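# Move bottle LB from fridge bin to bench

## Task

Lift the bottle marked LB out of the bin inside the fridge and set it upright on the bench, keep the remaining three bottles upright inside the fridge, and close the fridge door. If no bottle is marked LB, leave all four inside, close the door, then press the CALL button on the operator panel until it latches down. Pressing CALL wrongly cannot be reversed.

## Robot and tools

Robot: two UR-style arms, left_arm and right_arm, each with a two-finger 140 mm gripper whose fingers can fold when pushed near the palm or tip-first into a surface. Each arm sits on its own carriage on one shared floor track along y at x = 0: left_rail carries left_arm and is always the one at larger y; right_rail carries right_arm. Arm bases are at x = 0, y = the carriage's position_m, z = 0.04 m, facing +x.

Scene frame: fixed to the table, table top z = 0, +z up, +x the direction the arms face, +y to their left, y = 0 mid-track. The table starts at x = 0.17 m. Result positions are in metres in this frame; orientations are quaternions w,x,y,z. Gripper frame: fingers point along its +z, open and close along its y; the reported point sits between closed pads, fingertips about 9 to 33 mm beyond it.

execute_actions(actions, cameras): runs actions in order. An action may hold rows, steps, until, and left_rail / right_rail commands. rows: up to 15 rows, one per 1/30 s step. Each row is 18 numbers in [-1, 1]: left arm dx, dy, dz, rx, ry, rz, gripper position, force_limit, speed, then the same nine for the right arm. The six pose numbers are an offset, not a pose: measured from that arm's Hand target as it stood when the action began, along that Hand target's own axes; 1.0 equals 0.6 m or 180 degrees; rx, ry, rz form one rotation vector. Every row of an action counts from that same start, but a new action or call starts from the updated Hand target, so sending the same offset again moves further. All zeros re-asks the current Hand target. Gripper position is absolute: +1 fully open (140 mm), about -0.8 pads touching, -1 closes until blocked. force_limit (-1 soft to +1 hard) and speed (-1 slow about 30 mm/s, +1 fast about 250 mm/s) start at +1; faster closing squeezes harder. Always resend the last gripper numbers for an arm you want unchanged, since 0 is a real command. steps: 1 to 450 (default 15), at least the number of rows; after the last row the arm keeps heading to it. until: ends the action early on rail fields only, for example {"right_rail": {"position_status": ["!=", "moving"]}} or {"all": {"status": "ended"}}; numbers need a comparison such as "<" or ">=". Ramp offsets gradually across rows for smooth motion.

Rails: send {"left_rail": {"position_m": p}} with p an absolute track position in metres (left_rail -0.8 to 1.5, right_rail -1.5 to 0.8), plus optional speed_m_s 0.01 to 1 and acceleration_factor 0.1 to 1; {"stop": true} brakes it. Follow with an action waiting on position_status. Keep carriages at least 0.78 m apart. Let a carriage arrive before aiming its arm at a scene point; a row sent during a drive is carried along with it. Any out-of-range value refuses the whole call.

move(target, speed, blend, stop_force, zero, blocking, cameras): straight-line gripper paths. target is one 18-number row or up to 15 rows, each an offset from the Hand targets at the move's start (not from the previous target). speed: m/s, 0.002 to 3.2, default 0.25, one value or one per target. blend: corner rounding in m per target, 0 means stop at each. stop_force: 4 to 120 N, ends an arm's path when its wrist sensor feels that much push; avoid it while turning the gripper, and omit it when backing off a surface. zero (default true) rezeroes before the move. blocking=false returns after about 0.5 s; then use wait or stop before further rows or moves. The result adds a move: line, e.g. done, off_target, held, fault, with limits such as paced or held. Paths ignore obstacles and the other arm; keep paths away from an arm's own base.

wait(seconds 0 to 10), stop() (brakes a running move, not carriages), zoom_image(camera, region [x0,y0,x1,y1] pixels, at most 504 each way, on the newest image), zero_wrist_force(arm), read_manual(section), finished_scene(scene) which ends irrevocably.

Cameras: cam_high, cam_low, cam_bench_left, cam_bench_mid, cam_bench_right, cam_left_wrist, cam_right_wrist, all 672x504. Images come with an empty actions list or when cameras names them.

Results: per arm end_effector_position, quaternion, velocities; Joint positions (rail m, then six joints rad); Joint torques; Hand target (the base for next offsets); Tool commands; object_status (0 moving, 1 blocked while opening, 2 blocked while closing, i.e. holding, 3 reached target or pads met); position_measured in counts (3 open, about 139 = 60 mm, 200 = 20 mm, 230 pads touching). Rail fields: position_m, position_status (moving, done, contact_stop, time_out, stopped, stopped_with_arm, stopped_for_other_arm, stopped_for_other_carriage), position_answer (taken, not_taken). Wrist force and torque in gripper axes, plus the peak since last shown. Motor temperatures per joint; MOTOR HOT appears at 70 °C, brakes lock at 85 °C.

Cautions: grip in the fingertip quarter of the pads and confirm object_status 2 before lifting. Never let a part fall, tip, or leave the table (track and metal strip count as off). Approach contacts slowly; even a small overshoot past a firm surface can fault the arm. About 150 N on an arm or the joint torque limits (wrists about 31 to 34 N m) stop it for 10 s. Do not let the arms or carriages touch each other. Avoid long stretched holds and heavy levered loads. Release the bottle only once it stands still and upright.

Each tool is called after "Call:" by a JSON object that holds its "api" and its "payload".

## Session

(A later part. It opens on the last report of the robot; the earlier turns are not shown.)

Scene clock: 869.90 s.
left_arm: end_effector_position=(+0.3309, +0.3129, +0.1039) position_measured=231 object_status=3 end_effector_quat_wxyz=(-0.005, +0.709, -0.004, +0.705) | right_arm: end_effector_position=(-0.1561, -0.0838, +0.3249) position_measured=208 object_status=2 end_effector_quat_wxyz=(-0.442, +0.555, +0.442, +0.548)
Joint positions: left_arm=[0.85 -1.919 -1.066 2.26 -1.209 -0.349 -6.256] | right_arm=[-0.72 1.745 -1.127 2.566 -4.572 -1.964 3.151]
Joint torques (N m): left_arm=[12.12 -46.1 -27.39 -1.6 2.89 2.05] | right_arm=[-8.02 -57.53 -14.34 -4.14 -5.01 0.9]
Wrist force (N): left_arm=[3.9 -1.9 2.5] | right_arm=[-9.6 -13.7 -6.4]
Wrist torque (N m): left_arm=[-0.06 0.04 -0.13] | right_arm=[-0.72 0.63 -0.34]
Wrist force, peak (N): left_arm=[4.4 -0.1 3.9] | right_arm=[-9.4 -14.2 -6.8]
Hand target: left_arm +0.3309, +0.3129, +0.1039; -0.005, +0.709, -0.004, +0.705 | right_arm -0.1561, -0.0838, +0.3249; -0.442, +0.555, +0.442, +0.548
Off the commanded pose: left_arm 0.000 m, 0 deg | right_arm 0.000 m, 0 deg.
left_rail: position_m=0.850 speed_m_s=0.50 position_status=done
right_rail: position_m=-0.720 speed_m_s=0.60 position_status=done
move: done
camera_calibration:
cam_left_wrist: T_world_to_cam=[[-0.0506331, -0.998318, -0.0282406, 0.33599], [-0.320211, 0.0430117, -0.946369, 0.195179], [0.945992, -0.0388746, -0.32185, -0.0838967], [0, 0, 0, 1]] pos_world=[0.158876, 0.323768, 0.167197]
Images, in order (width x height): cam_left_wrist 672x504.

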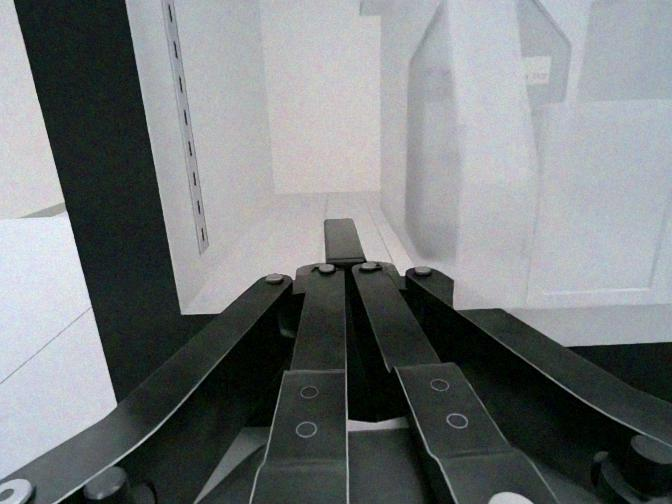

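Call:
{"api": "move", "payload": {"target": [[0,0,-0.15,0,0,0,-1,-0.1,-1,0,0,0,0,0,0,-1,-0.1,-1],[0,0.13,-0.15,0,0,0,-1,-0.1,-1,0,0,0,0,0,0,-1,-0.1,-1],[0,0.13,0.0,0,0,0,-1,-0.1,-1,0,0,0,0,0,0,-1,-0.1,-1]], "speed": [0.2,0.2,0.05], "stop_force": 18, "cameras": ["cam_left_wrist"]}}

Scene clock: 877.57 s.
left_arm: end_effector_position=(+0.3309, +0.2350, +0.1029) position_measured=231 object_status=3 end_effector_quat_wxyz=(-0.005, +0.709, -0.004, +0.705) | right_arm: end_effector_position=(-0.1561, -0.0838, +0.3249) position_measured=208 object_status=2 end_effector_quat_wxyz=(-0.442, +0.555, +0.442, +0.548)
Joint positions: left_arm=[0.85 -1.873 -0.998 2.104 -1.124 -0.303 -6.254] | right_arm=[-0.72 1.745 -1.127 2.566 -4.572 -1.964 3.151]
Joint torques (N m): left_arm=[13.36 -75.37 -16.62 -1.42 2.8 2.2] | right_arm=[-9.89 -57.95 -14.32 -4.08 -5.01 0.83]
Wrist force (N): left_arm=[2.2 -1.9 1.8] | right_arm=[-9.1 -13.3 -6.0]
Wrist torque (N m): left_arm=[-0.12 0.17 -0.09] | right_arm=[-0.65 0.57 -0.34]
Wrist force, peak (N): left_arm=[3.9 -2.8 4.7] | right_arm=[-9.8 -13.8 -6.5]
Hand target: left_arm +0.3309, +0.2349, +0.1029; -0.005, +0.709, -0.004, +0.705 | right_arm -0.1561, -0.0838, +0.3249; -0.442, +0.555, +0.442, +0.548
Off the commanded pose: left_arm 0.000 m, 0 deg | right_arm 0.000 m, 0 deg.
left_rail: position_m=0.850 speed_m_s=0.50 position_status=done
right_rail: position_m=-0.720 speed_m_s=0.60 position_status=done
move: done
camera_calibration:
cam_left_wrist: T_world_to_cam=[[-0.0506331, -0.998318, -0.0282406, 0.258192], [-0.320211, 0.0430117, -0.946369, 0.197583], [0.945992, -0.0388746, -0.32185, -0.0872469], [0, 0, 0, 1]] pos_world=[0.158876, 0.245868, 0.166197]
Images, in order (width x height): cam_left_wrist 672x504.

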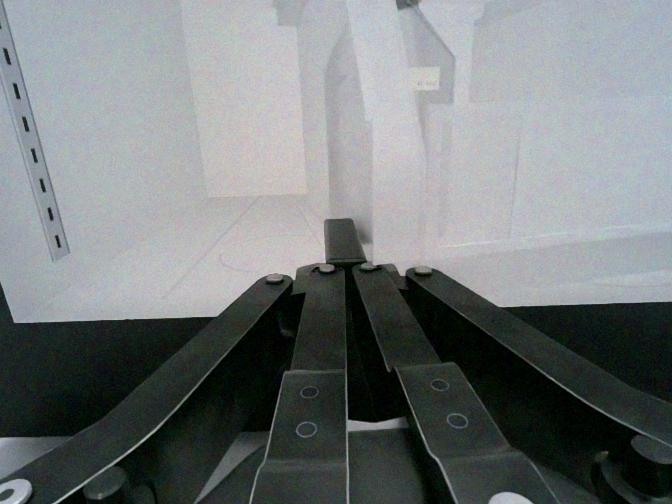

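Call:
{"api": "move", "payload": {"target": [[0,0,-0.24,0,0,0,-1,-0.1,-1,0,0,0,0,0,0,-1,-0.1,-1],[0.25,-0.2,-0.24,0,0,0,-1,-0.1,-1,0,0,0,0,0,0,-1,-0.1,-1]], "blend": 0.03, "speed": 0.25, "cameras": ["cam_left_wrist","cam_bench_left","cam_high"]}}

Scene clock: 895.30 s.
left_arm: end_effector_position=(+0.1877, +0.3529, +0.2551) position_measured=231 object_status=3 end_effector_quat_wxyz=(-0.005, +0.709, -0.004, +0.705) | right_arm: end_effector_position=(-0.1561, -0.0838, +0.3249) position_measured=208 object_status=2 end_effector_quat_wxyz=(-0.442, +0.555, +0.442, +0.548)
Joint positions: left_arm=[0.85 -2.21 -1.36 2.247 -0.896 -0.64 -6.263] | right_arm=[-0.72 1.745 -1.127 2.566 -4.572 -1.964 3.151]
Joint torques (N m): left_arm=[-11.93 -61.51 -19.43 6.41 -3 1.3] | right_arm=[-10.23 -57.04 -13.41 -4.23 -4.75 0.92]
Wrist force (N): left_arm=[3.9 -1.0 3.3] | right_arm=[-9.7 -13.6 -6.3]
Wrist torque (N m): left_arm=[0.10 0.09 -0.13] | right_arm=[-0.64 0.64 -0.34]
Wrist force, peak (N): left_arm=[3.7 -2.4 5.7] | right_arm=[-9.7 -13.8 -6.6]
Hand target: left_arm +0.1876, +0.3529, +0.2552; -0.005, +0.709, -0.004, +0.705 | right_arm -0.1561, -0.0838, +0.3249; -0.442, +0.555, +0.442, +0.548
Off the commanded pose: left_arm 0.000 m, 0 deg | right_arm 0.000 m, 0 deg.
left_rail: position_m=0.850 speed_m_s=0.50 position_status=done
right_rail: position_m=-0.720 speed_m_s=0.60 position_status=done
move: done
camera_calibration:
cam_left_wrist: T_world_to_cam=[[-0.0506304, -0.998318, -0.028243, 0.372937], [-0.320122, 0.0430094, -0.9464, 0.290672], [0.946023, -0.0388754, -0.321761, 0.101854], [0, 0, 0, 1]] pos_world=[0.0155764, 0.363768, 0.318397]
Images, in order (width x height): cam_high 672x504, cam_bench_left 672x504, cam_left_wrist 672x504.

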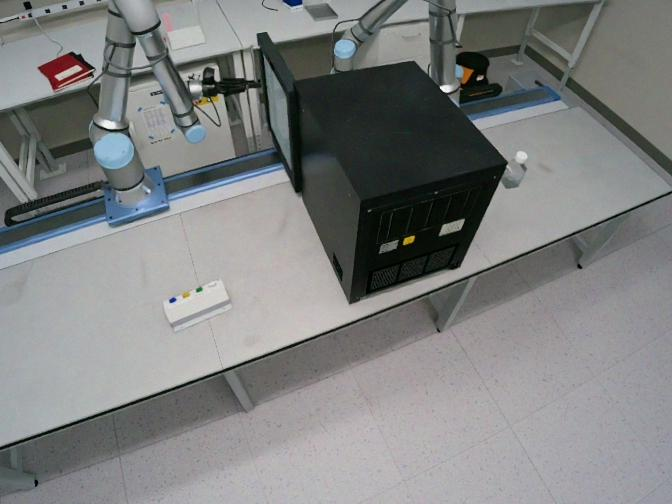

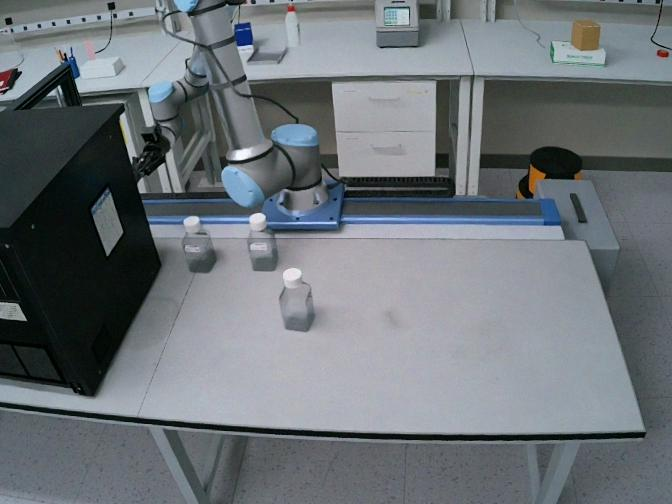

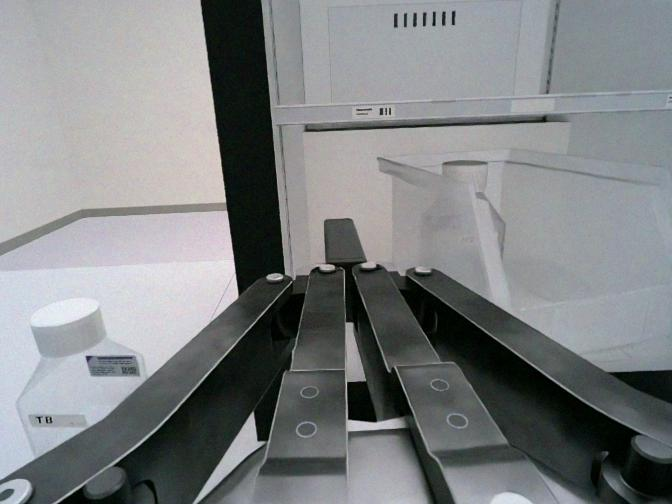

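Call:
{"api": "execute_actions", "payload": {"actions": [{"left_rail":{"position_m":1.0625,"speed_m_s":0.5},"rows":[[0,0,0,0,0,0,-0.1,-0.1,-1,0,0,0,0,0,0,-1,-0.1,-1]],"steps":120,"until":{"left_rail":{"position_status":["!=","moving"]}}}]}}

Call:
{"api": "move", "payload": {"target": [[-0.138,0,0,0,0,0,-0.1,-0.1,-1,0,0,0,0,0,0,-1,-0.1,-1]], "speed": 0.2, "cameras": ["cam_left_wrist"]}}

Scene clock: 909.53 s.
left_arm: end_effector_position=(+0.1876, +0.5654, +0.2552) position_measured=141 object_status=0 end_effector_quat_wxyz=(-0.005, +0.709, -0.004, +0.705) | right_arm: end_effector_position=(-0.1561, -0.0838, +0.3249) position_measured=208 object_status=2 end_effector_quat_wxyz=(-0.442, +0.555, +0.442, +0.548)
Joint positions: left_arm=[1.063 -2.211 -1.36 2.247 -0.896 -0.64 -6.263] | right_arm=[-0.72 1.745 -1.127 2.566 -4.572 -1.964 3.151]
Joint torques (N m): left_arm=[-2.98 -38.51 -39.74 0.31 1.35 1.32] | right_arm=[-10.27 -57.98 -13.41 -4.39 -4.86 1.08]
Wrist force (N): left_arm=[4.0 -1.1 3.5] | right_arm=[-9.7 -14.0 -6.3]
Wrist torque (N m): left_arm=[0.10 0.07 -0.13] | right_arm=[-0.71 0.65 -0.34]
Wrist force, peak (N): left_arm=[3.8 -3.1 3.8] | right_arm=[-9.8 -14.0 -7.1]
Hand target: left_arm +0.1876, +0.5654, +0.2552; -0.005, +0.709, -0.004, +0.705 | right_arm -0.1561, -0.0838, +0.3249; -0.442, +0.555, +0.442, +0.548
Off the commanded pose: left_arm 0.000 m, 0 deg | right_arm 0.000 m, 0 deg.
left_rail: position_m=1.063 position_m_goal=1.062 speed_m_s=0.50 position_status=done
right_rail: position_m=-0.720 speed_m_s=0.60 position_status=done

Scene clock: 910.63 s.
left_arm: end_effector_position=(+0.1872, +0.5665, +0.1725) position_measured=141 object_status=3 end_effector_quat_wxyz=(-0.005, +0.709, -0.004, +0.705) | right_arm: end_effector_position=(-0.1561, -0.0838, +0.3249) position_measured=208 object_status=2 end_effector_quat_wxyz=(-0.442, +0.555, +0.442, +0.548)
Joint positions: left_arm=[1.063 -2.213 -1.215 2.284 -1.077 -0.642 -6.263] | right_arm=[-0.72 1.745 -1.127 2.566 -4.572 -1.964 3.151]
Joint torques (N m): left_arm=[-2.02 -38.75 -12.81 -0.63 -1.23 0.95] | right_arm=[-10.37 -57.84 -13.41 -4.53 -4.91 1.05]
Wrist force (N): left_arm=[3.9 -1.4 3.7] | right_arm=[-9.4 -13.5 -6.2]
Wrist torque (N m): left_arm=[0.02 0.09 -0.13] | right_arm=[-0.61 0.58 -0.34]
Wrist force, peak (N): left_arm=[5.6 -1.0 3.3] | right_arm=[-9.6 -14.0 -6.5]
Hand target: left_arm +0.1872, +0.5665, +0.1724; -0.005, +0.709, -0.004, +0.705 | right_arm -0.1561, -0.0838, +0.3249; -0.442, +0.555, +0.442, +0.548
Off the commanded pose: left_arm 0.000 m, 0 deg | right_arm 0.000 m, 0 deg.
left_rail: position_m=1.063 position_m_goal=1.062 speed_m_s=0.50 position_status=done
right_rail: position_m=-0.720 speed_m_s=0.60 position_status=done
move: done
camera_calibration:
cam_left_wrist: T_world_to_cam=[[-0.0506331, -0.998318, -0.0282406, 0.583824], [-0.320211, 0.0430117, -0.946369, 0.203177], [0.945992, -0.0388746, -0.32185, 0.0839799], [0, 0, 0, 1]] pos_world=[0.0151762, 0.577368, 0.235797]
Images, in order (width x height): cam_left_wrist 672x504.

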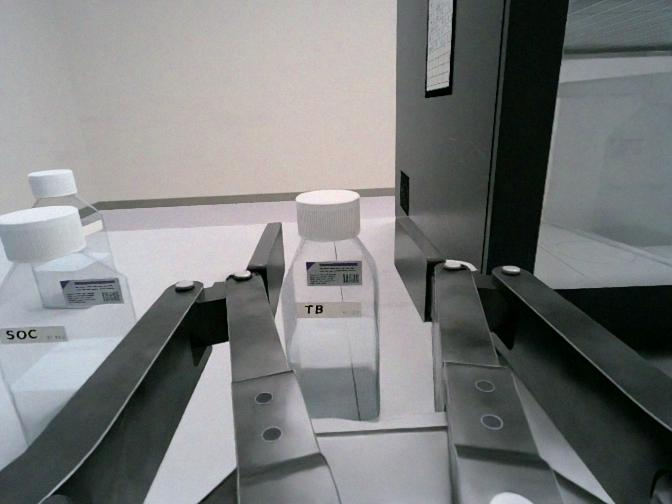

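Call:
{"api": "move", "payload": {"target": [[0,0.0015,0.193,0,0,0,-0.1,-0.1,-1,0,0,0,0,0,0,-1,-0.1,-1],[0,0.0015,0.193,0,0,0,-1,-0.1,-1,0,0,0,0,0,0,-1,-0.1,-1]], "speed": 0.12}}

Call:
{"api": "move", "payload": {"target": [[0.15,0,0,0,0,0,-1,-0.1,-1,0,0,0,0,0,0,-1,-0.1,-1],[0.157,-0.02,-0.193,0,0,0,-1,-0.1,-1,0,0,0,0,0,0,-1,-0.1,-1]], "speed": [0.12,0.25], "blend": 0.02, "cameras": ["cam_left_wrist"]}}

Scene clock: 916.27 s.
left_arm: end_effector_position=(+0.3030, +0.5656, +0.1718) position_measured=159 object_status=0 end_effector_quat_wxyz=(-0.005, +0.709, -0.004, +0.705) | right_arm: end_effector_position=(-0.1561, -0.0838, +0.3249) position_measured=208 object_status=2 end_effector_quat_wxyz=(-0.442, +0.555, +0.442, +0.548)
Joint positions: left_arm=[1.062 -2.003 -1.238 2.326 -1.101 -0.433 -6.259] | right_arm=[-0.72 1.745 -1.127 2.566 -4.572 -1.964 3.151]
Joint torques (N m): left_arm=[11.33 -33.95 -30.77 -1.28 1.79 1.26] | right_arm=[-9.94 -57.03 -13.39 -4.35 -4.55 1.16]
Wrist force (N): left_arm=[4.1 -1.8 2.8] | right_arm=[-9.3 -13.9 -6.6]
Wrist torque (N m): left_arm=[-0.04 0.05 -0.24] | right_arm=[-0.70 0.55 -0.34]
Wrist force, peak (N): left_arm=[3.5 -1.7 5.0] | right_arm=[-9.9 -14.2 -6.4]
Hand target: left_arm +0.3030, +0.5656, +0.1718; -0.005, +0.709, -0.004, +0.705 | right_arm -0.1561, -0.0838, +0.3249; -0.442, +0.555, +0.442, +0.548
Off the commanded pose: left_arm 0.000 m, 0 deg | right_arm 0.000 m, 0 deg.
left_rail: position_m=1.062 speed_m_s=0.50 position_status=done
right_rail: position_m=-0.720 speed_m_s=0.60 position_status=done
move: done

Scene clock: 918.17 s.
left_arm: end_effector_position=(+0.1878, +0.5763, +0.2667) position_measured=159 object_status=2 end_effector_quat_wxyz=(-0.005, +0.709, -0.004, +0.705) | right_arm: end_effector_position=(-0.1561, -0.0838, +0.3249) position_measured=208 object_status=2 end_effector_quat_wxyz=(-0.442, +0.555, +0.442, +0.548)
Joint positions: left_arm=[1.062 -2.224 -1.394 2.26 -0.875 -0.653 -6.263] | right_arm=[-0.72 1.745 -1.127 2.566 -4.572 -1.964 3.151]
Joint torques (N m): left_arm=[-17.92 -29.82 -40.88 7.35 -2.89 -1.29] | right_arm=[-10.32 -57.84 -12.99 -4.59 -4.87 1.1]
Wrist force (N): left_arm=[0.2 -1.4 3.4] | right_arm=[-9.4 -13.6 -6.4]
Wrist torque (N m): left_arm=[0.00 0.06 -0.13] | right_arm=[-0.63 0.58 -0.35]
Wrist force, peak (N): left_arm=[1.3 2.2 5.6] | right_arm=[-9.7 -14.0 -6.5]
Hand target: left_arm +0.1877, +0.5764, +0.2667; -0.005, +0.709, -0.004, +0.705 | right_arm -0.1561, -0.0838, +0.3249; -0.442, +0.555, +0.442, +0.548
Off the commanded pose: left_arm 0.000 m, 0 deg | right_arm 0.000 m, 0 deg.
left_rail: position_m=1.062 speed_m_s=0.50 position_status=done
right_rail: position_m=-0.720 speed_m_s=0.60 position_status=done
move: done
camera_calibration:
cam_left_wrist: T_world_to_cam=[[-0.0506331, -0.998318, -0.0282406, 0.596299], [-0.320211, 0.0430117, -0.946369, 0.292096], [0.945992, -0.0388746, -0.32185, 0.114112], [0, 0, 0, 1]] pos_world=[0.0157762, 0.587168, 0.329997]
Images, in order (width x height): cam_left_wrist 672x504.

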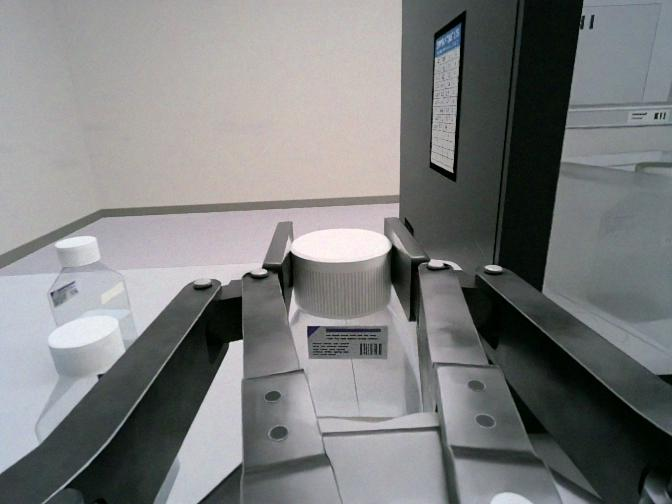

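Call:
{"api": "execute_actions", "payload": {"actions": [{"left_rail":{"position_m":0.832,"speed_m_s":0.4,"acceleration_factor":0.4},"rows":[[0,0,0,0,0,0,-1,-0.1,-1,0,0,0,0,0,0,-1,-0.1,-1]],"steps":120,"until":{"left_rail":{"position_status":["!=","moving"]}}}]}}

Call:
{"api": "move", "payload": {"target": [[0,0,0.15,0,0,0,-1,-0.1,-1,0,0,0,0,0,0,-1,-0.1,-1]], "speed": 0.2, "cameras": ["cam_left_wrist"]}}

Scene clock: 924.10 s.
left_arm: end_effector_position=(+0.1877, +0.3459, +0.2667) position_measured=159 object_status=2 end_effector_quat_wxyz=(-0.005, +0.709, -0.004, +0.705) | right_arm: end_effector_position=(-0.1561, -0.0838, +0.3249) position_measured=208 object_status=2 end_effector_quat_wxyz=(-0.442, +0.555, +0.442, +0.548)
Joint positions: left_arm=[0.832 -2.224 -1.394 2.26 -0.875 -0.654 -6.263] | right_arm=[-0.72 1.745 -1.127 2.566 -4.572 -1.964 3.151]
Joint torques (N m): left_arm=[-8.39 -39.27 -27.96 0.86 1.59 -1.05] | right_arm=[-11.34 -57.31 -13.33 -4.54 -4.84 1.04]
Wrist force (N): left_arm=[0.0 -1.0 3.4] | right_arm=[-9.6 -13.3 -6.6]
Wrist torque (N m): left_arm=[0.10 0.11 -0.12] | right_arm=[-0.57 0.62 -0.34]
Wrist force, peak (N): left_arm=[0.1 -3.6 3.6] | right_arm=[-9.5 -14.3 -6.6]
Hand target: left_arm +0.1877, +0.3459, +0.2667; -0.005, +0.709, -0.004, +0.705 | right_arm -0.1561, -0.0838, +0.3249; -0.442, +0.555, +0.442, +0.548
Off the commanded pose: left_arm 0.000 m, 0 deg | right_arm 0.000 m, 0 deg.
left_rail: position_m=0.832 speed_m_s=0.40 position_status=done
right_rail: position_m=-0.720 speed_m_s=0.60 position_status=done

Scene clock: 925.23 s.
left_arm: end_effector_position=(+0.2776, +0.3459, +0.2663) position_measured=159 object_status=2 end_effector_quat_wxyz=(-0.005, +0.709, -0.004, +0.705) | right_arm: end_effector_position=(-0.1561, -0.0838, +0.3249) position_measured=208 object_status=2 end_effector_quat_wxyz=(-0.442, +0.555, +0.442, +0.548)
Joint positions: left_arm=[0.832 -2.063 -1.422 2.297 -0.886 -0.492 -6.261] | right_arm=[-0.72 1.745 -1.127 2.566 -4.572 -1.964 3.151]
Joint torques (N m): left_arm=[12.05 -26.49 -41.23 -1.08 2.38 1.32] | right_arm=[-11.23 -57.98 -13.04 -4.49 -4.87 1.07]
Wrist force (N): left_arm=[0.1 -1.3 3.3] | right_arm=[-9.2 -13.5 -6.5]
Wrist torque (N m): left_arm=[-0.01 0.08 -0.15] | right_arm=[-0.60 0.53 -0.35]
Wrist force, peak (N): left_arm=[0.2 -1.7 5.3] | right_arm=[-9.7 -13.7 -7.0]
Hand target: left_arm +0.2777, +0.3459, +0.2663; -0.005, +0.709, -0.004, +0.705 | right_arm -0.1561, -0.0838, +0.3249; -0.442, +0.555, +0.442, +0.548
Off the commanded pose: left_arm 0.000 m, 0 deg | right_arm 0.000 m, 0 deg.
left_rail: position_m=0.832 speed_m_s=0.40 position_status=done
right_rail: position_m=-0.720 speed_m_s=0.60 position_status=done
move: done
camera_calibration:
cam_left_wrist: T_world_to_cam=[[-0.0506317, -0.998318, -0.0282368, 0.37082], [-0.320211, 0.0430076, -0.946369, 0.330384], [0.945992, -0.0388746, -0.32185, 0.020076], [0, 0, 0, 1]] pos_world=[0.105576, 0.356768, 0.329597]
Images, in order (width x height): cam_left_wrist 672x504.

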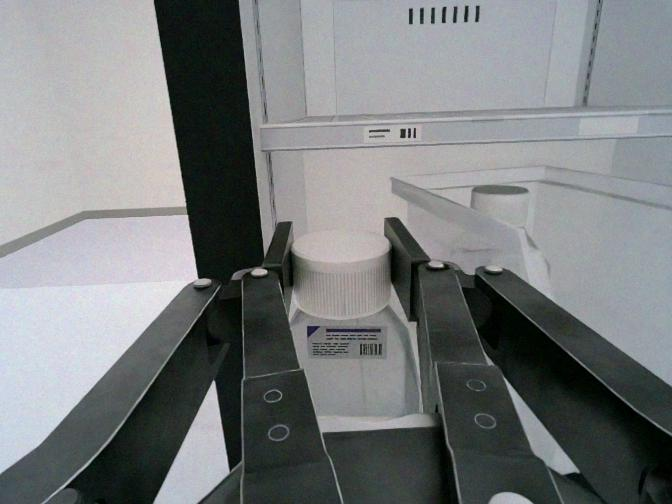

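Call:
{"api": "move", "payload": {"target": [[0,0,0.345,0,0,0,-1,-0.1,-1,0,0,0,0,0,0,-1,-0.1,-1]], "speed": 0.15}}

Call:
{"api": "move", "payload": {"target": [[-0.065,0,0,0,0,0,-1,-0.1,-1,0,0,0,0,0,0,-1,-0.1,-1]], "speed": 0.03, "stop_force": 4, "cameras": ["cam_left_wrist"]}}

Scene clock: 939.93 s.
left_arm: end_effector_position=(+0.3705, +0.3462, +0.2664) position_measured=159 object_status=2 end_effector_quat_wxyz=(-0.003, +0.709, -0.004, +0.705) | right_arm: end_effector_position=(-0.1561, -0.0838, +0.3249) position_measured=208 object_status=2 end_effector_quat_wxyz=(-0.442, +0.555, +0.442, +0.548)
Joint positions: left_arm=[0.832 -1.875 -1.43 2.306 -0.896 -0.303 -6.255] | right_arm=[-0.72 1.745 -1.127 2.566 -4.572 -1.964 3.151]
Joint torques (N m): left_arm=[0.26 -43.02 -31.39 1.24 -0.25 0.17] | right_arm=[8.02 -45.35 -4.33 -6.19 -1.98 0.94]
Wrist force (N): left_arm=[-3.6 2.7 -28.9] | right_arm=[-8.3 -11.2 -5.6]
Wrist torque (N m): left_arm=[1.64 0.30 -0.27] | right_arm=[-0.64 0.68 -0.33]
Wrist force, peak (N): left_arm=[5.0 18.1 -116.5] | right_arm=[-9.7 -14.2 -6.4]
Hand target: left_arm +0.3705, +0.3462, +0.2664; -0.003, +0.709, -0.004, +0.705 (not the last commanded pose) | right_arm -0.1561, -0.0838, +0.3249; -0.442, +0.555, +0.442, +0.548
Tool commands: left_gripper/position=-1.0 left_gripper/force_limit=-0.098039 left_gripper/speed=-1.0 right_gripper/position=-1.0 right_gripper/force_limit=-0.1 right_gripper/speed=-1.0
Off the commanded pose: left_arm 0.114 m, 0 deg | right_arm 0.000 m, 0 deg.
FORCE FAULT: contact force on the left arm reached its limit, and that arm stopped for 10 seconds. The contact can be on any part of that arm, not only on its tool. That arm's remaining commands of this call were not run. That arm's target is now where it stood when the stop ended, not its last command. That arm accepts commands again.
left_rail: position_m=0.832 speed_m_s=0.40 position_status=done
right_rail: position_m=-0.720 speed_m_s=0.60 position_status=done
move: fault (left_arm)

not run: an earlier result of this reply reported a stop or a fault. Calls in your next reply go to the robot.

Call:
{"api": "execute_actions", "payload": {"actions": [], "cameras": ["cam_left_wrist","cam_bench_left","cam_bench_mid","cam_high"]}}

Scene clock: 941.57 s.
left_arm: end_effector_position=(+0.3705, +0.3462, +0.2664) position_measured=159 object_status=2 end_effector_quat_wxyz=(-0.003, +0.709, -0.004, +0.705) | right_arm: end_effector_position=(-0.1561, -0.0838, +0.3249) position_measured=208 object_status=2 end_effector_quat_wxyz=(-0.442, +0.555, +0.442, +0.548)
Joint positions: left_arm=[0.832 -1.875 -1.43 2.306 -0.896 -0.303 -6.255] | right_arm=[-0.72 1.745 -1.127 2.566 -4.572 -1.964 3.151]
Joint velocities: within noise
Joint torques (N m): left_arm=[7.72 -42.88 -31.23 1.35 -0.11 -0.03] | right_arm=[6.7 -43.94 -4.69 -6.4 -2.37 1]
Motor temperatures (°C): left_arm=[29 29 27 35 36 30] | right_arm=[31 33 30 32 34 32]
Wrist force (N): left_arm=[-3.2 2.2 -28.4] | right_arm=[-8.1 -11.3 -5.6]
Wrist torque (N m): left_arm=[1.53 0.21 -0.27] | right_arm=[-0.68 0.62 -0.33]
Wrist force, peak (N): left_arm=[-3.4 2.5 -29.0] | right_arm=[-8.5 -11.9 -6.2]
Hand target: left_arm +0.3705, +0.3462, +0.2664; -0.003, +0.709, -0.004, +0.705 (not the last commanded pose) | right_arm -0.1561, -0.0838, +0.3249; -0.442, +0.555, +0.442, +0.548
Tool commands: left_gripper/position=-1.0 left_gripper/force_limit=-0.098039 left_gripper/speed=-1.0 right_gripper/position=-1.0 right_gripper/force_limit=-0.1 right_gripper/speed=-1.0
Off the commanded pose: left_arm 0.114 m, 0 deg | right_arm 0.000 m, 0 deg.
left_rail: position_m=0.832 speed_m_s=0.40 position_status=done
right_rail: position_m=-0.720 speed_m_s=0.60 position_status=done
camera_calibration:
cam_left_wrist: T_world_to_cam=[[-0.0523214, -0.998315, -0.0250899, 0.375624], [-0.32083, 0.0405964, -0.946266, 0.36126], [0.945691, -0.0414604, -0.322413, -0.0666442], [0, 0, 0, 1]] pos_world=[0.198581, 0.357562, 0.329786]
Images, in order (width x height): cam_high 672x504, cam_bench_left 672x504, cam_bench_mid 672x504, cam_left_wrist 672x504.

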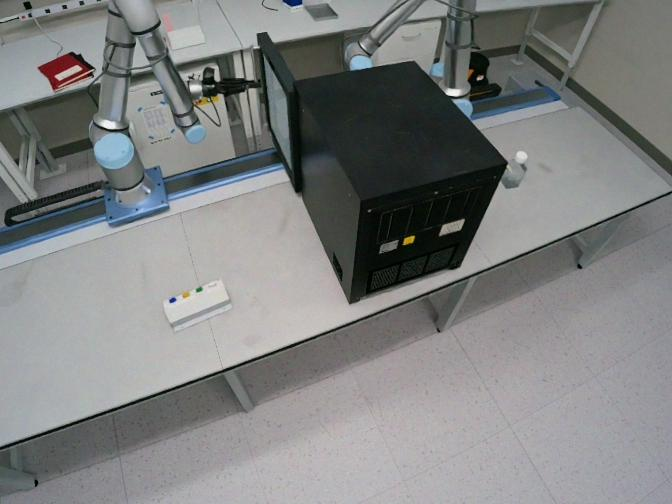

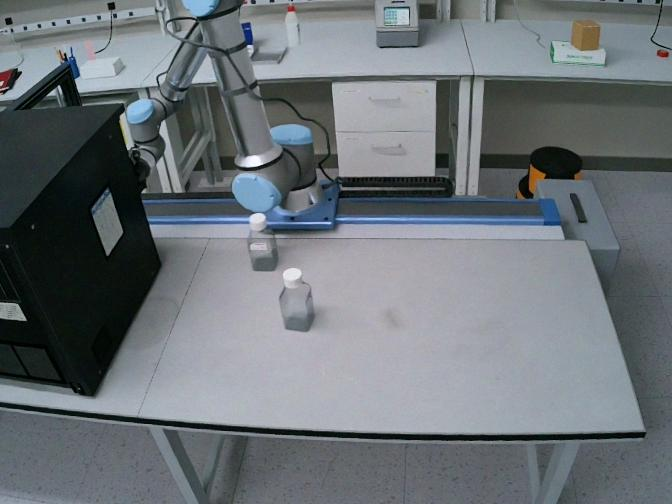

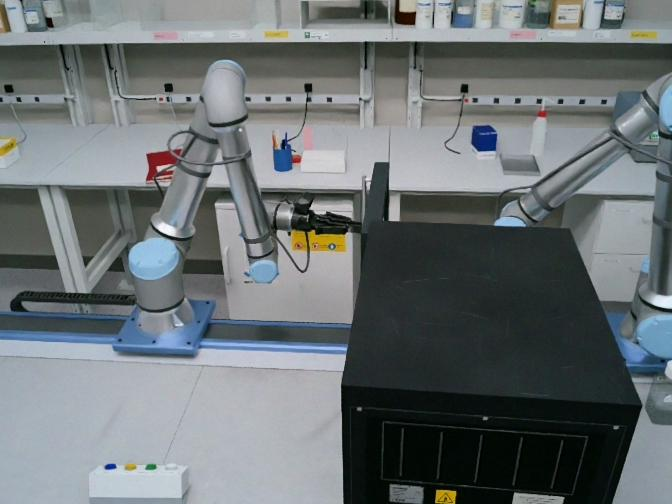

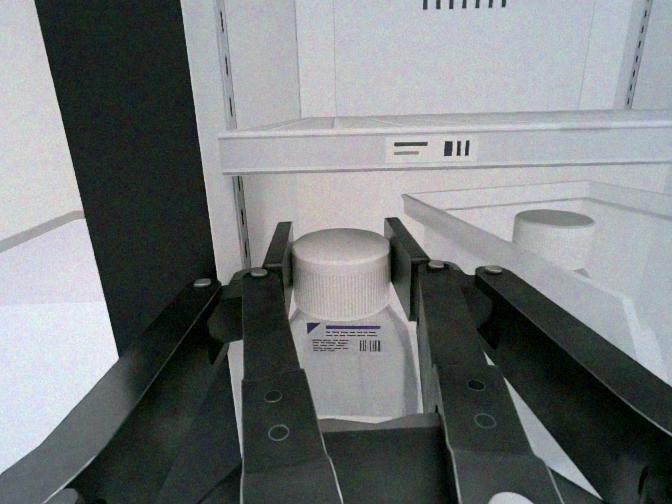

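Call:
{"api": "move", "payload": {"target": [[0,0,-0.05,0,0,0,-1,-0.1,-1,0,0,0,0,0,0,-1,-0.1,-1],[0,0.038,-0.05,0,0,0,-1,-0.1,-1,0,0,0,0,0,0,-1,-0.1,-1],[0,0.038,0.19,0,0,0,-1,-0.1,-1,0,0,0,0,0,0,-1,-0.1,-1]], "speed": [0.08,0.08,0.06], "stop_force": 10, "cameras": ["cam_left_wrist"]}}

Scene clock: 952.90 s.
left_arm: end_effector_position=(+0.3704, +0.3462, +0.2664) position_measured=159 object_status=2 end_effector_quat_wxyz=(-0.003, +0.709, -0.004, +0.705) | right_arm: end_effector_position=(-0.1561, -0.0838, +0.3249) position_measured=208 object_status=2 end_effector_quat_wxyz=(-0.442, +0.555, +0.442, +0.548)
Joint positions: left_arm=[0.832 -1.876 -1.43 2.306 -0.896 -0.304 -6.255] | right_arm=[-0.72 1.745 -1.127 2.566 -4.572 -1.964 3.151]
Joint torques (N m): left_arm=[25.84 -49 -26.63 5.23 2 1] | right_arm=[0.98 -44.9 -6.53 -6.32 -3.89 0.84]
Wrist force (N): left_arm=[-2.0 4.6 -20.9] | right_arm=[-9.0 -10.3 -5.5]
Wrist torque (N m): left_arm=[1.35 0.16 -0.21] | right_arm=[-0.71 0.55 -0.33]
Wrist force, peak (N): left_arm=[-3.1 2.1 -29.1] | right_arm=[-11.4 -13.7 -6.1]
Hand target: left_arm +0.3704, +0.3462, +0.2664; -0.003, +0.709, -0.004, +0.705 (not the last commanded pose) | right_arm -0.1561, -0.0838, +0.3249; -0.442, +0.555, +0.442, +0.548
Off the commanded pose: left_arm 0.116 m, 0 deg | right_arm 0.000 m, 0 deg.
left_rail: position_m=0.832 speed_m_s=0.40 position_status=done
right_rail: position_m=-0.720 speed_m_s=0.60 position_status=done
move: contact (left_arm); path passed 0 of 3 targets
camera_calibration:
cam_left_wrist: T_world_to_cam=[[-0.0523214, -0.998315, -0.0250899, 0.375613], [-0.32083, 0.0405964, -0.946266, 0.361196], [0.945691, -0.0414604, -0.322413, -0.066455], [0, 0, 0, 1]] pos_world=[0.198381, 0.357562, 0.329786]
Images, in order (width x height): cam_left_wrist 672x504.

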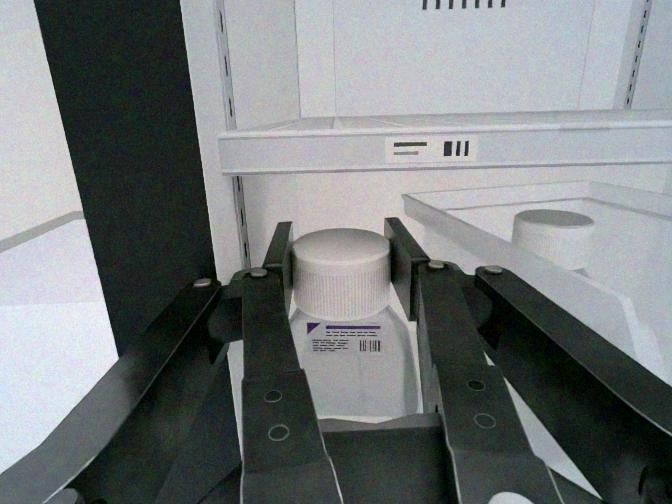

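No stop_force while leaving.

Call:
{"api": "move", "payload": {"target": [[0,0,-0.05,0,0,0,-1,-0.1,-1,0,0,0,0,0,0,-1,-0.1,-1],[0,0.042,-0.05,0,0,0,-1,-0.1,-1,0,0,0,0,0,0,-1,-0.1,-1]], "speed": 0.06}}

Call:
{"api": "move", "payload": {"target": [[0,0,0.1,0,0,0,-1,-0.1,-1,0,0,0,0,0,0,-1,-0.1,-1]], "speed": 0.06, "stop_force": 10, "cameras": ["cam_left_wrist"]}}

Scene clock: 957.90 s.
left_arm: end_effector_position=(+0.3404, +0.3211, +0.2664) position_measured=159 object_status=2 end_effector_quat_wxyz=(-0.003, +0.709, -0.004, +0.705) | right_arm: end_effector_position=(-0.1561, -0.0838, +0.3249) position_measured=208 object_status=2 end_effector_quat_wxyz=(-0.442, +0.555, +0.442, +0.548)
Joint positions: left_arm=[0.832 -1.919 -1.394 2.261 -0.884 -0.347 -6.257] | right_arm=[-0.72 1.745 -1.127 2.566 -4.572 -1.964 3.151]
Joint torques (N m): left_arm=[12.17 -27.77 -41.79 5.77 2.65 -1.22] | right_arm=[-18.46 -44.8 -6.87 -6.12 -3.31 0.83]
Wrist force (N): left_arm=[0.3 -0.7 2.9] | right_arm=[-10.5 -12.7 -6.4]
Wrist torque (N m): left_arm=[0.11 0.01 -0.13] | right_arm=[-0.74 0.57 -0.33]
Wrist force, peak (N): left_arm=[-1.9 4.8 -21.3] | right_arm=[-11.2 -12.6 -6.7]
Hand target: left_arm +0.3404, +0.3210, +0.2664; -0.003, +0.709, -0.004, +0.705 | right_arm -0.1561, -0.0838, +0.3249; -0.442, +0.555, +0.442, +0.548
Off the commanded pose: left_arm 0.000 m, 0 deg | right_arm 0.000 m, 0 deg.
left_rail: position_m=0.832 speed_m_s=0.40 position_status=done
right_rail: position_m=-0.720 speed_m_s=0.60 position_status=done
move: done

Scene clock: 960.00 s.
left_arm: end_effector_position=(+0.4004, +0.3209, +0.2660) position_measured=159 object_status=2 end_effector_quat_wxyz=(-0.003, +0.709, -0.004, +0.705) | right_arm: end_effector_position=(-0.1561, -0.0838, +0.3249) position_measured=208 object_status=2 end_effector_quat_wxyz=(-0.442, +0.555, +0.442, +0.548)
Joint positions: left_arm=[0.832 -1.8 -1.389 2.256 -0.892 -0.228 -6.248] | right_arm=[-0.72 1.745 -1.127 2.566 -4.572 -1.964 3.151]
Joint torques (N m): left_arm=[13.84 -32.51 -43.03 -1.52 3.23 2.17] | right_arm=[-19.05 -45.14 -6.31 -6.01 -3.1 0.99]
Wrist force (N): left_arm=[-0.1 -1.2 3.0] | right_arm=[-10.6 -12.1 -6.4]
Wrist torque (N m): left_arm=[0.00 0.13 -0.11] | right_arm=[-0.59 0.58 -0.33]
Wrist force, peak (N): left_arm=[0.3 -1.3 4.0] | right_arm=[-10.9 -12.6 -6.6]
Hand target: left_arm +0.4004, +0.3209, +0.2660; -0.003, +0.709, -0.004, +0.705 | right_arm -0.1561, -0.0838, +0.3249; -0.442, +0.555, +0.442, +0.548
Off the commanded pose: left_arm 0.000 m, 0 deg | right_arm 0.000 m, 0 deg.
left_rail: position_m=0.832 speed_m_s=0.40 position_status=done
right_rail: position_m=-0.720 speed_m_s=0.60 position_status=done
move: done
camera_calibration:
cam_left_wrist: T_world_to_cam=[[-0.0523214, -0.998315, -0.0250899, 0.351916], [-0.32083, 0.0405964, -0.946266, 0.37147], [0.945691, -0.0414604, -0.322413, -0.0960036], [0, 0, 0, 1]] pos_world=[0.228381, 0.332262, 0.329386]
Images, in order (width x height): cam_left_wrist 672x504.

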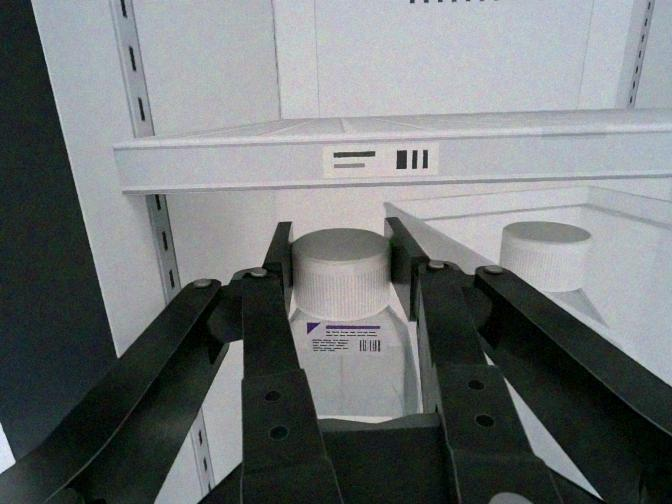

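Call:
{"api": "move", "payload": {"target": [[0,0,0.141,0,0,0,-1,-0.1,-1,0,0,0,0,0,0,-1,-0.1,-1]], "speed": 0.08, "stop_force": 10}}

Call:
{"api": "move", "payload": {"target": [[-0.07,0,0,0,0,0,-1,-0.1,-1,0,0,0,0,0,0,-1,-0.1,-1]], "speed": 0.03, "stop_force": 4, "cameras": ["cam_left_wrist"]}}

Scene clock: 965.60 s.
left_arm: end_effector_position=(+0.4850, +0.3208, +0.2655) position_measured=159 object_status=2 end_effector_quat_wxyz=(-0.003, +0.709, -0.004, +0.705) | right_arm: end_effector_position=(-0.1561, -0.0838, +0.3249) position_measured=208 object_status=2 end_effector_quat_wxyz=(-0.442, +0.555, +0.442, +0.548)
Joint positions: left_arm=[0.832 -1.63 -1.375 2.24 -0.963 -0.058 -6.175] | right_arm=[-0.72 1.745 -1.127 2.566 -4.572 -1.964 3.151]
Joint torques (N m): left_arm=[10.67 -67.83 -24.81 -3.69 3.08 2.54] | right_arm=[-18.96 -47.03 -7.11 -5.38 -2.72 0.99]
Wrist force (N): left_arm=[0.3 -0.8 3.3] | right_arm=[-10.7 -12.2 -6.0]
Wrist torque (N m): left_arm=[0.11 0.06 -0.15] | right_arm=[-0.63 0.61 -0.32]
Wrist force, peak (N): left_arm=[0.3 -1.1 4.5] | right_arm=[-11.1 -12.7 -6.3]
Hand target: left_arm +0.4850, +0.3208, +0.2655; -0.003, +0.709, -0.004, +0.705 | right_arm -0.1561, -0.0838, +0.3249; -0.442, +0.555, +0.442, +0.548
Off the commanded pose: left_arm 0.000 m, 0 deg | right_arm 0.000 m, 0 deg.
left_rail: position_m=0.832 speed_m_s=0.40 position_status=done
right_rail: position_m=-0.720 speed_m_s=0.60 position_status=done
move: done

Scene clock: 967.27 s.
left_arm: end_effector_position=(+0.4849, +0.3209, +0.2544) position_measured=159 object_status=2 end_effector_quat_wxyz=(-0.003, +0.709, -0.004, +0.705) | right_arm: end_effector_position=(-0.1561, -0.0838, +0.3249) position_measured=208 object_status=2 end_effector_quat_wxyz=(-0.442, +0.555, +0.442, +0.548)
Joint positions: left_arm=[0.832 -1.63 -1.357 2.246 -0.98 -0.058 -6.182] | right_arm=[-0.72 1.745 -1.127 2.566 -4.572 -1.964 3.151]
Joint torques (N m): left_arm=[10.01 -69.63 -42.54 1.69 3 -1.37] | right_arm=[-19.98 -47.38 -7.04 -5.35 -2.47 0.87]
Wrist force (N): left_arm=[-0.4 -1.0 3.8] | right_arm=[-10.2 -12.9 -6.4]
Wrist torque (N m): left_arm=[0.07 0.21 -0.14] | right_arm=[-0.61 0.62 -0.33]
Wrist force, peak (N): left_arm=[16.7 -4.7 6.3] | right_arm=[-11.6 -13.6 -6.5]
Hand target: left_arm +0.4849, +0.3210, +0.2544; -0.003, +0.709, -0.004, +0.705 (not the last commanded pose) | right_arm -0.1561, -0.0838, +0.3249; -0.442, +0.555, +0.442, +0.548
Off the commanded pose: left_arm 0.031 m, 0 deg | right_arm 0.000 m, 0 deg.
left_rail: position_m=0.832 speed_m_s=0.40 position_status=done
right_rail: position_m=-0.720 speed_m_s=0.60 position_status=done
move: contact (left_arm)
camera_calibration:
cam_left_wrist: T_world_to_cam=[[-0.0523044, -0.998315, -0.0251193, 0.356047], [-0.320231, 0.0405925, -0.946469, 0.387387], [0.945894, -0.0414606, -0.321815, -0.179942], [0, 0, 0, 1]] pos_world=[0.312882, 0.332262, 0.317686]
Images, in order (width x height): cam_left_wrist 672x504.

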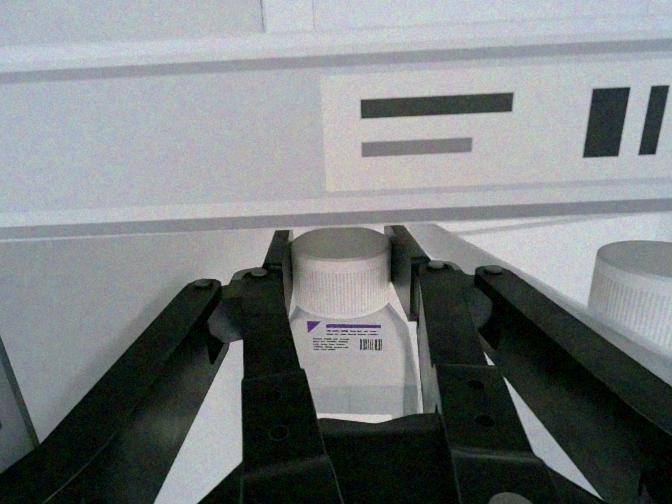

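Call:
{"api": "zoom_image", "payload": {"camera": "cam_left_wrist", "region": [180, 220, 672, 504]}}

Scaled by 1.024 from the camera's 672x504 image, which has a finer 960x720 frame.

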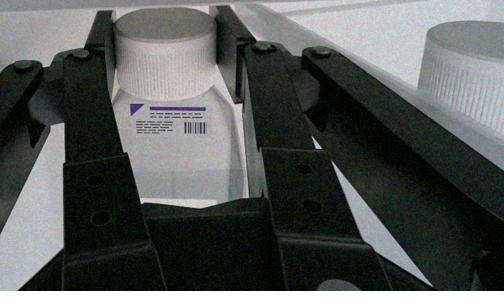

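Call:
{"api": "move", "payload": {"target": [[0.012,0,0,0,0,0,-1,-0.1,-1,0,0,0,0,0,0,-1,-0.1,-1],[0.012,-0.02,-0.03,0,0,0,-1,-0.1,-1,0,0,0,0,0,0,-1,-0.1,-1]], "speed": 0.05}}

Call:
{"api": "move", "payload": {"target": [[-0.06,0,0,0,0,0,-1,-0.1,-1,0,0,0,0,0,0,-1,-0.1,-1]], "speed": 0.025, "stop_force": 4}}

Scene clock: 986.40 s.
left_arm: end_effector_position=(+0.4673, +0.3266, +0.2635) position_measured=159 object_status=2 end_effector_quat_wxyz=(+0.003, +0.709, -0.003, +0.705) | right_arm: end_effector_position=(-0.1561, -0.0838, +0.3249) position_measured=208 object_status=2 end_effector_quat_wxyz=(-0.442, +0.555, +0.442, +0.548)
Joint positions: left_arm=[0.832 -1.667 -1.387 2.26 -0.946 -0.087 -6.209] | right_arm=[-0.72 1.745 -1.127 2.566 -4.572 -1.964 3.151]
Joint torques (N m): left_arm=[-0.31 -48.5 -31.34 1.35 -1.09 -0.11] | right_arm=[-6.37 -51.68 -8.58 -3.9 -0.84 0.96]
Wrist force (N): left_arm=[-2.7 16.3 -0.1] | right_arm=[-10.2 -11.1 -5.8]
Wrist torque (N m): left_arm=[2.69 0.54 -0.01] | right_arm=[-0.65 0.58 -0.33]
Wrist force, peak (N): left_arm=[-2.3 135.7 24.9] | right_arm=[-6.1 -17.4 -7.4]
Hand target: left_arm +0.4673, +0.3266, +0.2635; +0.003, +0.709, -0.003, +0.705 (not the last commanded pose) | right_arm -0.1561, -0.0838, +0.3249; -0.442, +0.555, +0.442, +0.548
Tool commands: left_gripper/position=-1.0 left_gripper/force_limit=-0.098039 left_gripper/speed=-1.0 right_gripper/position=-1.0 right_gripper/force_limit=-0.1 right_gripper/speed=-1.0
Off the commanded pose: left_arm 0.007 m, 1 deg | right_arm 0.000 m, 0 deg.
FORCE FAULT: contact force on the left arm reached its limit, and that arm stopped for 10 seconds. The contact can be on any part of that arm, not only on its tool. That arm's remaining commands of this call were not run. That arm's target is now where it stood when the stop ended, not its last command. That arm accepts commands again.
left_rail: position_m=0.832 speed_m_s=0.40 position_status=done
right_rail: position_m=-0.720 speed_m_s=0.60 position_status=done
move: fault (left_arm)

not run: an earlier result of this reply reported a stop or a fault. Calls in your next reply go to the robot.

Call:
{"api": "move", "payload": {"target": [[0,0.011,-0.01,0,0,0,-1,-0.1,-1,0,0,0,0,0,0,-1,-0.1,-1],[0,0.008,-0.112,0,0,0,-1,-0.1,-1,0,0,0,0,0,0,-1,-0.1,-1]], "speed": 0.06}}

Call:
{"api": "move", "payload": {"target": [[-0.065,0,0,0,0,0,-1,-0.1,-1,0,0,0,0,0,0,-1,-0.1,-1]], "speed": 0.03, "stop_force": 4, "cameras": ["cam_left_wrist"]}}

Scene clock: 998.67 s.
left_arm: end_effector_position=(+0.4002, +0.3224, +0.2639) position_measured=159 object_status=2 end_effector_quat_wxyz=(+0.003, +0.709, -0.003, +0.705) | right_arm: end_effector_position=(-0.1561, -0.0838, +0.3249) position_measured=208 object_status=2 end_effector_quat_wxyz=(-0.442, +0.555, +0.442, +0.548)
Joint positions: left_arm=[0.832 -1.802 -1.393 2.265 -0.902 -0.223 -6.254] | right_arm=[-0.72 1.745 -1.127 2.566 -4.572 -1.964 3.151]
Joint torques (N m): left_arm=[-12.26 -65.21 -22.98 4.88 -2.52 -1.86] | right_arm=[5.19 -55.08 -8.79 -2.78 -0.61 0.96]
Wrist force (N): left_arm=[1.4 -1.2 3.1] | right_arm=[-11.8 -11.7 -6.1]
Wrist torque (N m): left_arm=[0.01 -0.21 0.02] | right_arm=[-0.78 0.58 -0.33]
Wrist force, peak (N): left_arm=[-3.1 16.5 0.3] | right_arm=[-12.2 -11.6 -5.8]
Hand target: left_arm +0.4000, +0.3224, +0.2639; +0.003, +0.709, -0.003, +0.705 | right_arm -0.1561, -0.0838, +0.3249; -0.442, +0.555, +0.442, +0.548
Off the commanded pose: left_arm 0.000 m, 0 deg | right_arm 0.000 m, 0 deg.
left_rail: position_m=0.832 speed_m_s=0.40 position_status=done
right_rail: position_m=-0.720 speed_m_s=0.60 position_status=done
move: done

Scene clock: 1000.27 s.
left_arm: end_effector_position=(+0.4000, +0.3225, +0.2524) position_measured=159 object_status=2 end_effector_quat_wxyz=(+0.003, +0.709, -0.003, +0.705) | right_arm: end_effector_position=(-0.1561, -0.0838, +0.3249) position_measured=208 object_status=2 end_effector_quat_wxyz=(-0.442, +0.555, +0.442, +0.548)
Joint positions: left_arm=[0.832 -1.803 -1.373 2.272 -0.926 -0.223 -6.255] | right_arm=[-0.72 1.745 -1.127 2.566 -4.572 -1.964 3.151]
Joint torques (N m): left_arm=[-6.43 -65.99 -40.69 2.08 0.63 0.67] | right_arm=[5.07 -55.23 -9.17 -2.68 -0.57 1.09]
Wrist force (N): left_arm=[1.5 -1.4 3.3] | right_arm=[-10.9 -12.5 -5.9]
Wrist torque (N m): left_arm=[-0.03 -0.23 0.01] | right_arm=[-0.77 0.56 -0.33]
Wrist force, peak (N): left_arm=[20.1 -2.8 6.5] | right_arm=[-11.3 -12.6 -6.4]
Hand target: left_arm +0.4000, +0.3225, +0.2524; +0.003, +0.709, -0.003, +0.705 (not the last commanded pose) | right_arm -0.1561, -0.0838, +0.3249; -0.442, +0.555, +0.442, +0.548
Off the commanded pose: left_arm 0.027 m, 0 deg | right_arm 0.000 m, 0 deg.
left_rail: position_m=0.832 speed_m_s=0.40 position_status=done
right_rail: position_m=-0.720 speed_m_s=0.60 position_status=done
move: contact (left_arm)
camera_calibration:
cam_left_wrist: T_world_to_cam=[[-0.059892, -0.998075, -0.0161126, 0.353747], [-0.320821, 0.0345318, -0.94651, 0.360455], [0.945244, -0.0515191, -0.322272, -0.0965674], [0, 0, 0, 1]] pos_world=[0.228108, 0.335644, 0.315753]
Images, in order (width x height): cam_left_wrist 672x504.

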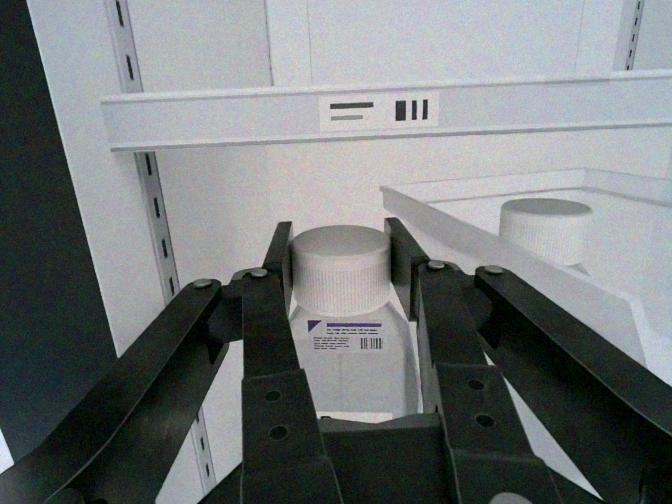

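Call:
{"api": "move", "payload": {"target": [[-0.004,0,0,0,0,0,-1,-0.1,-1,0,0,0,0,0,0,-1,-0.1,-1],[-0.004,0,0,0,0,0,-0.1,-0.1,-1,0,0,0,0,0,0,-1,-0.1,-1],[-0.004,0,-0.15,0,0,0,-0.1,-0.1,-1,0,0,0,0,0,0,-1,-0.1,-1]], "speed": [0.02,0.08,0.08], "cameras": ["cam_left_wrist"]}}

Scene clock: 1006.90 s.
left_arm: end_effector_position=(+0.3101, +0.3233, +0.2505) position_measured=141 object_status=3 end_effector_quat_wxyz=(+0.003, +0.709, -0.003, +0.705) | right_arm: end_effector_position=(-0.1561, -0.0838, +0.3249) position_measured=208 object_status=2 end_effector_quat_wxyz=(-0.442, +0.555, +0.442, +0.548)
Joint positions: left_arm=[0.832 -1.982 -1.373 2.277 -0.919 -0.402 -6.268] | right_arm=[-0.72 1.745 -1.127 2.566 -4.572 -1.964 3.151]
Joint torques (N m): left_arm=[-14.63 -28.26 -38.8 1.94 -3.15 -2.11] | right_arm=[2.68 -57.52 -9.79 -2.3 -0.52 1.04]
Wrist force (N): left_arm=[5.5 -1.8 3.3] | right_arm=[-11.0 -12.2 -6.2]
Wrist torque (N m): left_arm=[-0.12 -0.30 -0.03] | right_arm=[-0.69 0.63 -0.33]
Wrist force, peak (N): left_arm=[22.1 -3.3 7.3] | right_arm=[-12.6 -13.0 -5.9]
Hand target: left_arm +0.3100, +0.3233, +0.2505; +0.003, +0.709, -0.003, +0.705 | right_arm -0.1561, -0.0838, +0.3249; -0.442, +0.555, +0.442, +0.548
Off the commanded pose: left_arm 0.000 m, 0 deg | right_arm 0.000 m, 0 deg.
left_rail: position_m=0.832 speed_m_s=0.40 position_status=done
right_rail: position_m=-0.720 speed_m_s=0.60 position_status=done
move: done
camera_calibration:
cam_left_wrist: T_world_to_cam=[[-0.059892, -0.998075, -0.0161126, 0.349131], [-0.320821, 0.0345318, -0.94651, 0.329787], [0.945244, -0.0515191, -0.322272, -0.0121611], [0, 0, 0, 1]] pos_world=[0.138208, 0.336444, 0.313853]
Images, in order (width x height): cam_left_wrist 672x504.

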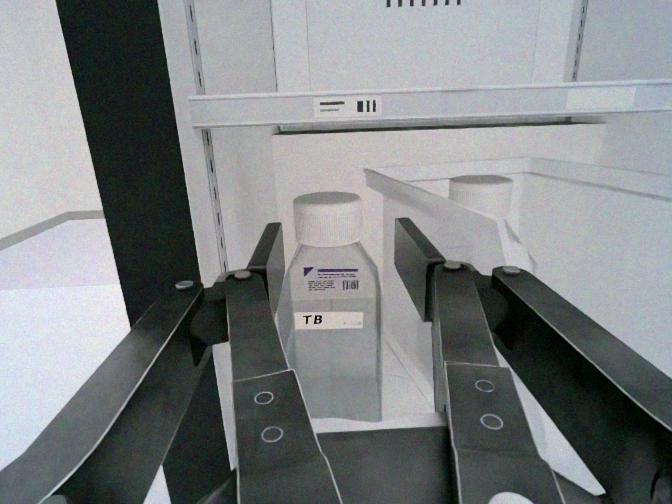

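Call:
{"api": "move", "payload": {"target": [[-0.172,0,-0.03,0,0,0,-0.99,-0.1,0,0,0,0,0,0,0,-1,-0.1,-1]], "speed": 0.12}}

Call:
{"api": "move", "payload": {"target": [[0,0.001,0.317,0,0,0,-0.99,-0.1,0,0,0,0,0,0,0,-1,-0.1,-1]], "speed": 0.05, "stop_force": 12, "cameras": ["cam_left_wrist"]}}

Scene clock: 1014.00 s.
left_arm: end_effector_position=(+0.2913, +0.3236, +0.1475) position_measured=233 object_status=3 end_effector_quat_wxyz=(+0.003, +0.709, -0.003, +0.705) | right_arm: end_effector_position=(-0.1561, -0.0838, +0.3249) position_measured=208 object_status=2 end_effector_quat_wxyz=(-0.442, +0.555, +0.442, +0.548)
Joint positions: left_arm=[0.832 -2.018 -1.18 2.314 -1.148 -0.438 -6.269] | right_arm=[-0.72 1.745 -1.127 2.566 -4.572 -1.964 3.151]
Joint torques (N m): left_arm=[-13.49 -37 -9.78 -1.52 -2.77 1.31] | right_arm=[0.77 -57.92 -10.52 -2.31 -0.67 1.03]
Wrist force (N): left_arm=[5.6 -1.7 3.4] | right_arm=[-11.0 -12.4 -6.2]
Wrist torque (N m): left_arm=[-0.08 -0.31 -0.04] | right_arm=[-0.72 0.61 -0.34]
Wrist force, peak (N): left_arm=[6.3 -3.1 4.1] | right_arm=[-11.3 -12.4 -6.4]
Hand target: left_arm +0.2913, +0.3236, +0.1475; +0.003, +0.709, -0.003, +0.705 | right_arm -0.1561, -0.0838, +0.3249; -0.442, +0.555, +0.442, +0.548
Off the commanded pose: left_arm 0.000 m, 0 deg | right_arm 0.000 m, 0 deg.
left_rail: position_m=0.832 speed_m_s=0.40 position_status=done
right_rail: position_m=-0.720 speed_m_s=0.60 position_status=done
move: done

Scene clock: 1019.13 s.
left_arm: end_effector_position=(+0.4815, +0.3212, +0.1463) position_measured=233 object_status=3 end_effector_quat_wxyz=(+0.003, +0.709, -0.003, +0.705) | right_arm: end_effector_position=(-0.1561, -0.0838, +0.3249) position_measured=208 object_status=2 end_effector_quat_wxyz=(-0.442, +0.555, +0.442, +0.548)
Joint positions: left_arm=[0.832 -1.637 -1.167 2.296 -1.233 -0.058 -6.178] | right_arm=[-0.72 1.745 -1.127 2.566 -4.572 -1.964 3.151]
Joint torques (N m): left_arm=[14.16 -71.12 -12.06 -3.2 2.92 1.89] | right_arm=[-0.52 -59.31 -10.81 -2.35 -0.52 1.13]
Wrist force (N): left_arm=[7.0 -1.7 1.3] | right_arm=[-11.2 -11.8 -6.1]
Wrist torque (N m): left_arm=[-0.10 -0.14 -0.13] | right_arm=[-0.66 0.62 -0.33]
Wrist force, peak (N): left_arm=[6.5 -2.0 2.8] | right_arm=[-11.5 -12.1 -6.5]
Hand target: left_arm +0.4815, +0.3212, +0.1463; +0.003, +0.709, -0.003, +0.705 | right_arm -0.1561, -0.0838, +0.3249; -0.442, +0.555, +0.442, +0.548
Off the commanded pose: left_arm 0.000 m, 0 deg | right_arm 0.000 m, 0 deg.
left_rail: position_m=0.832 speed_m_s=0.40 position_status=done
right_rail: position_m=-0.720 speed_m_s=0.60 position_status=done
move: done
camera_calibration:
cam_left_wrist: T_world_to_cam=[[-0.0598912, -0.998075, -0.016123, 0.355722], [-0.320642, 0.0345317, -0.946571, 0.286081], [0.945305, -0.0515216, -0.322093, -0.207948], [0, 0, 0, 1]] pos_world=[0.309608, 0.334444, 0.209553]
Images, in order (width x height): cam_left_wrist 672x504.

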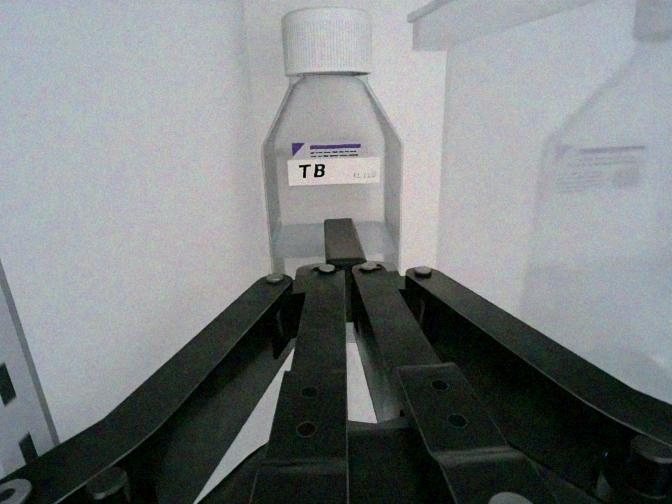

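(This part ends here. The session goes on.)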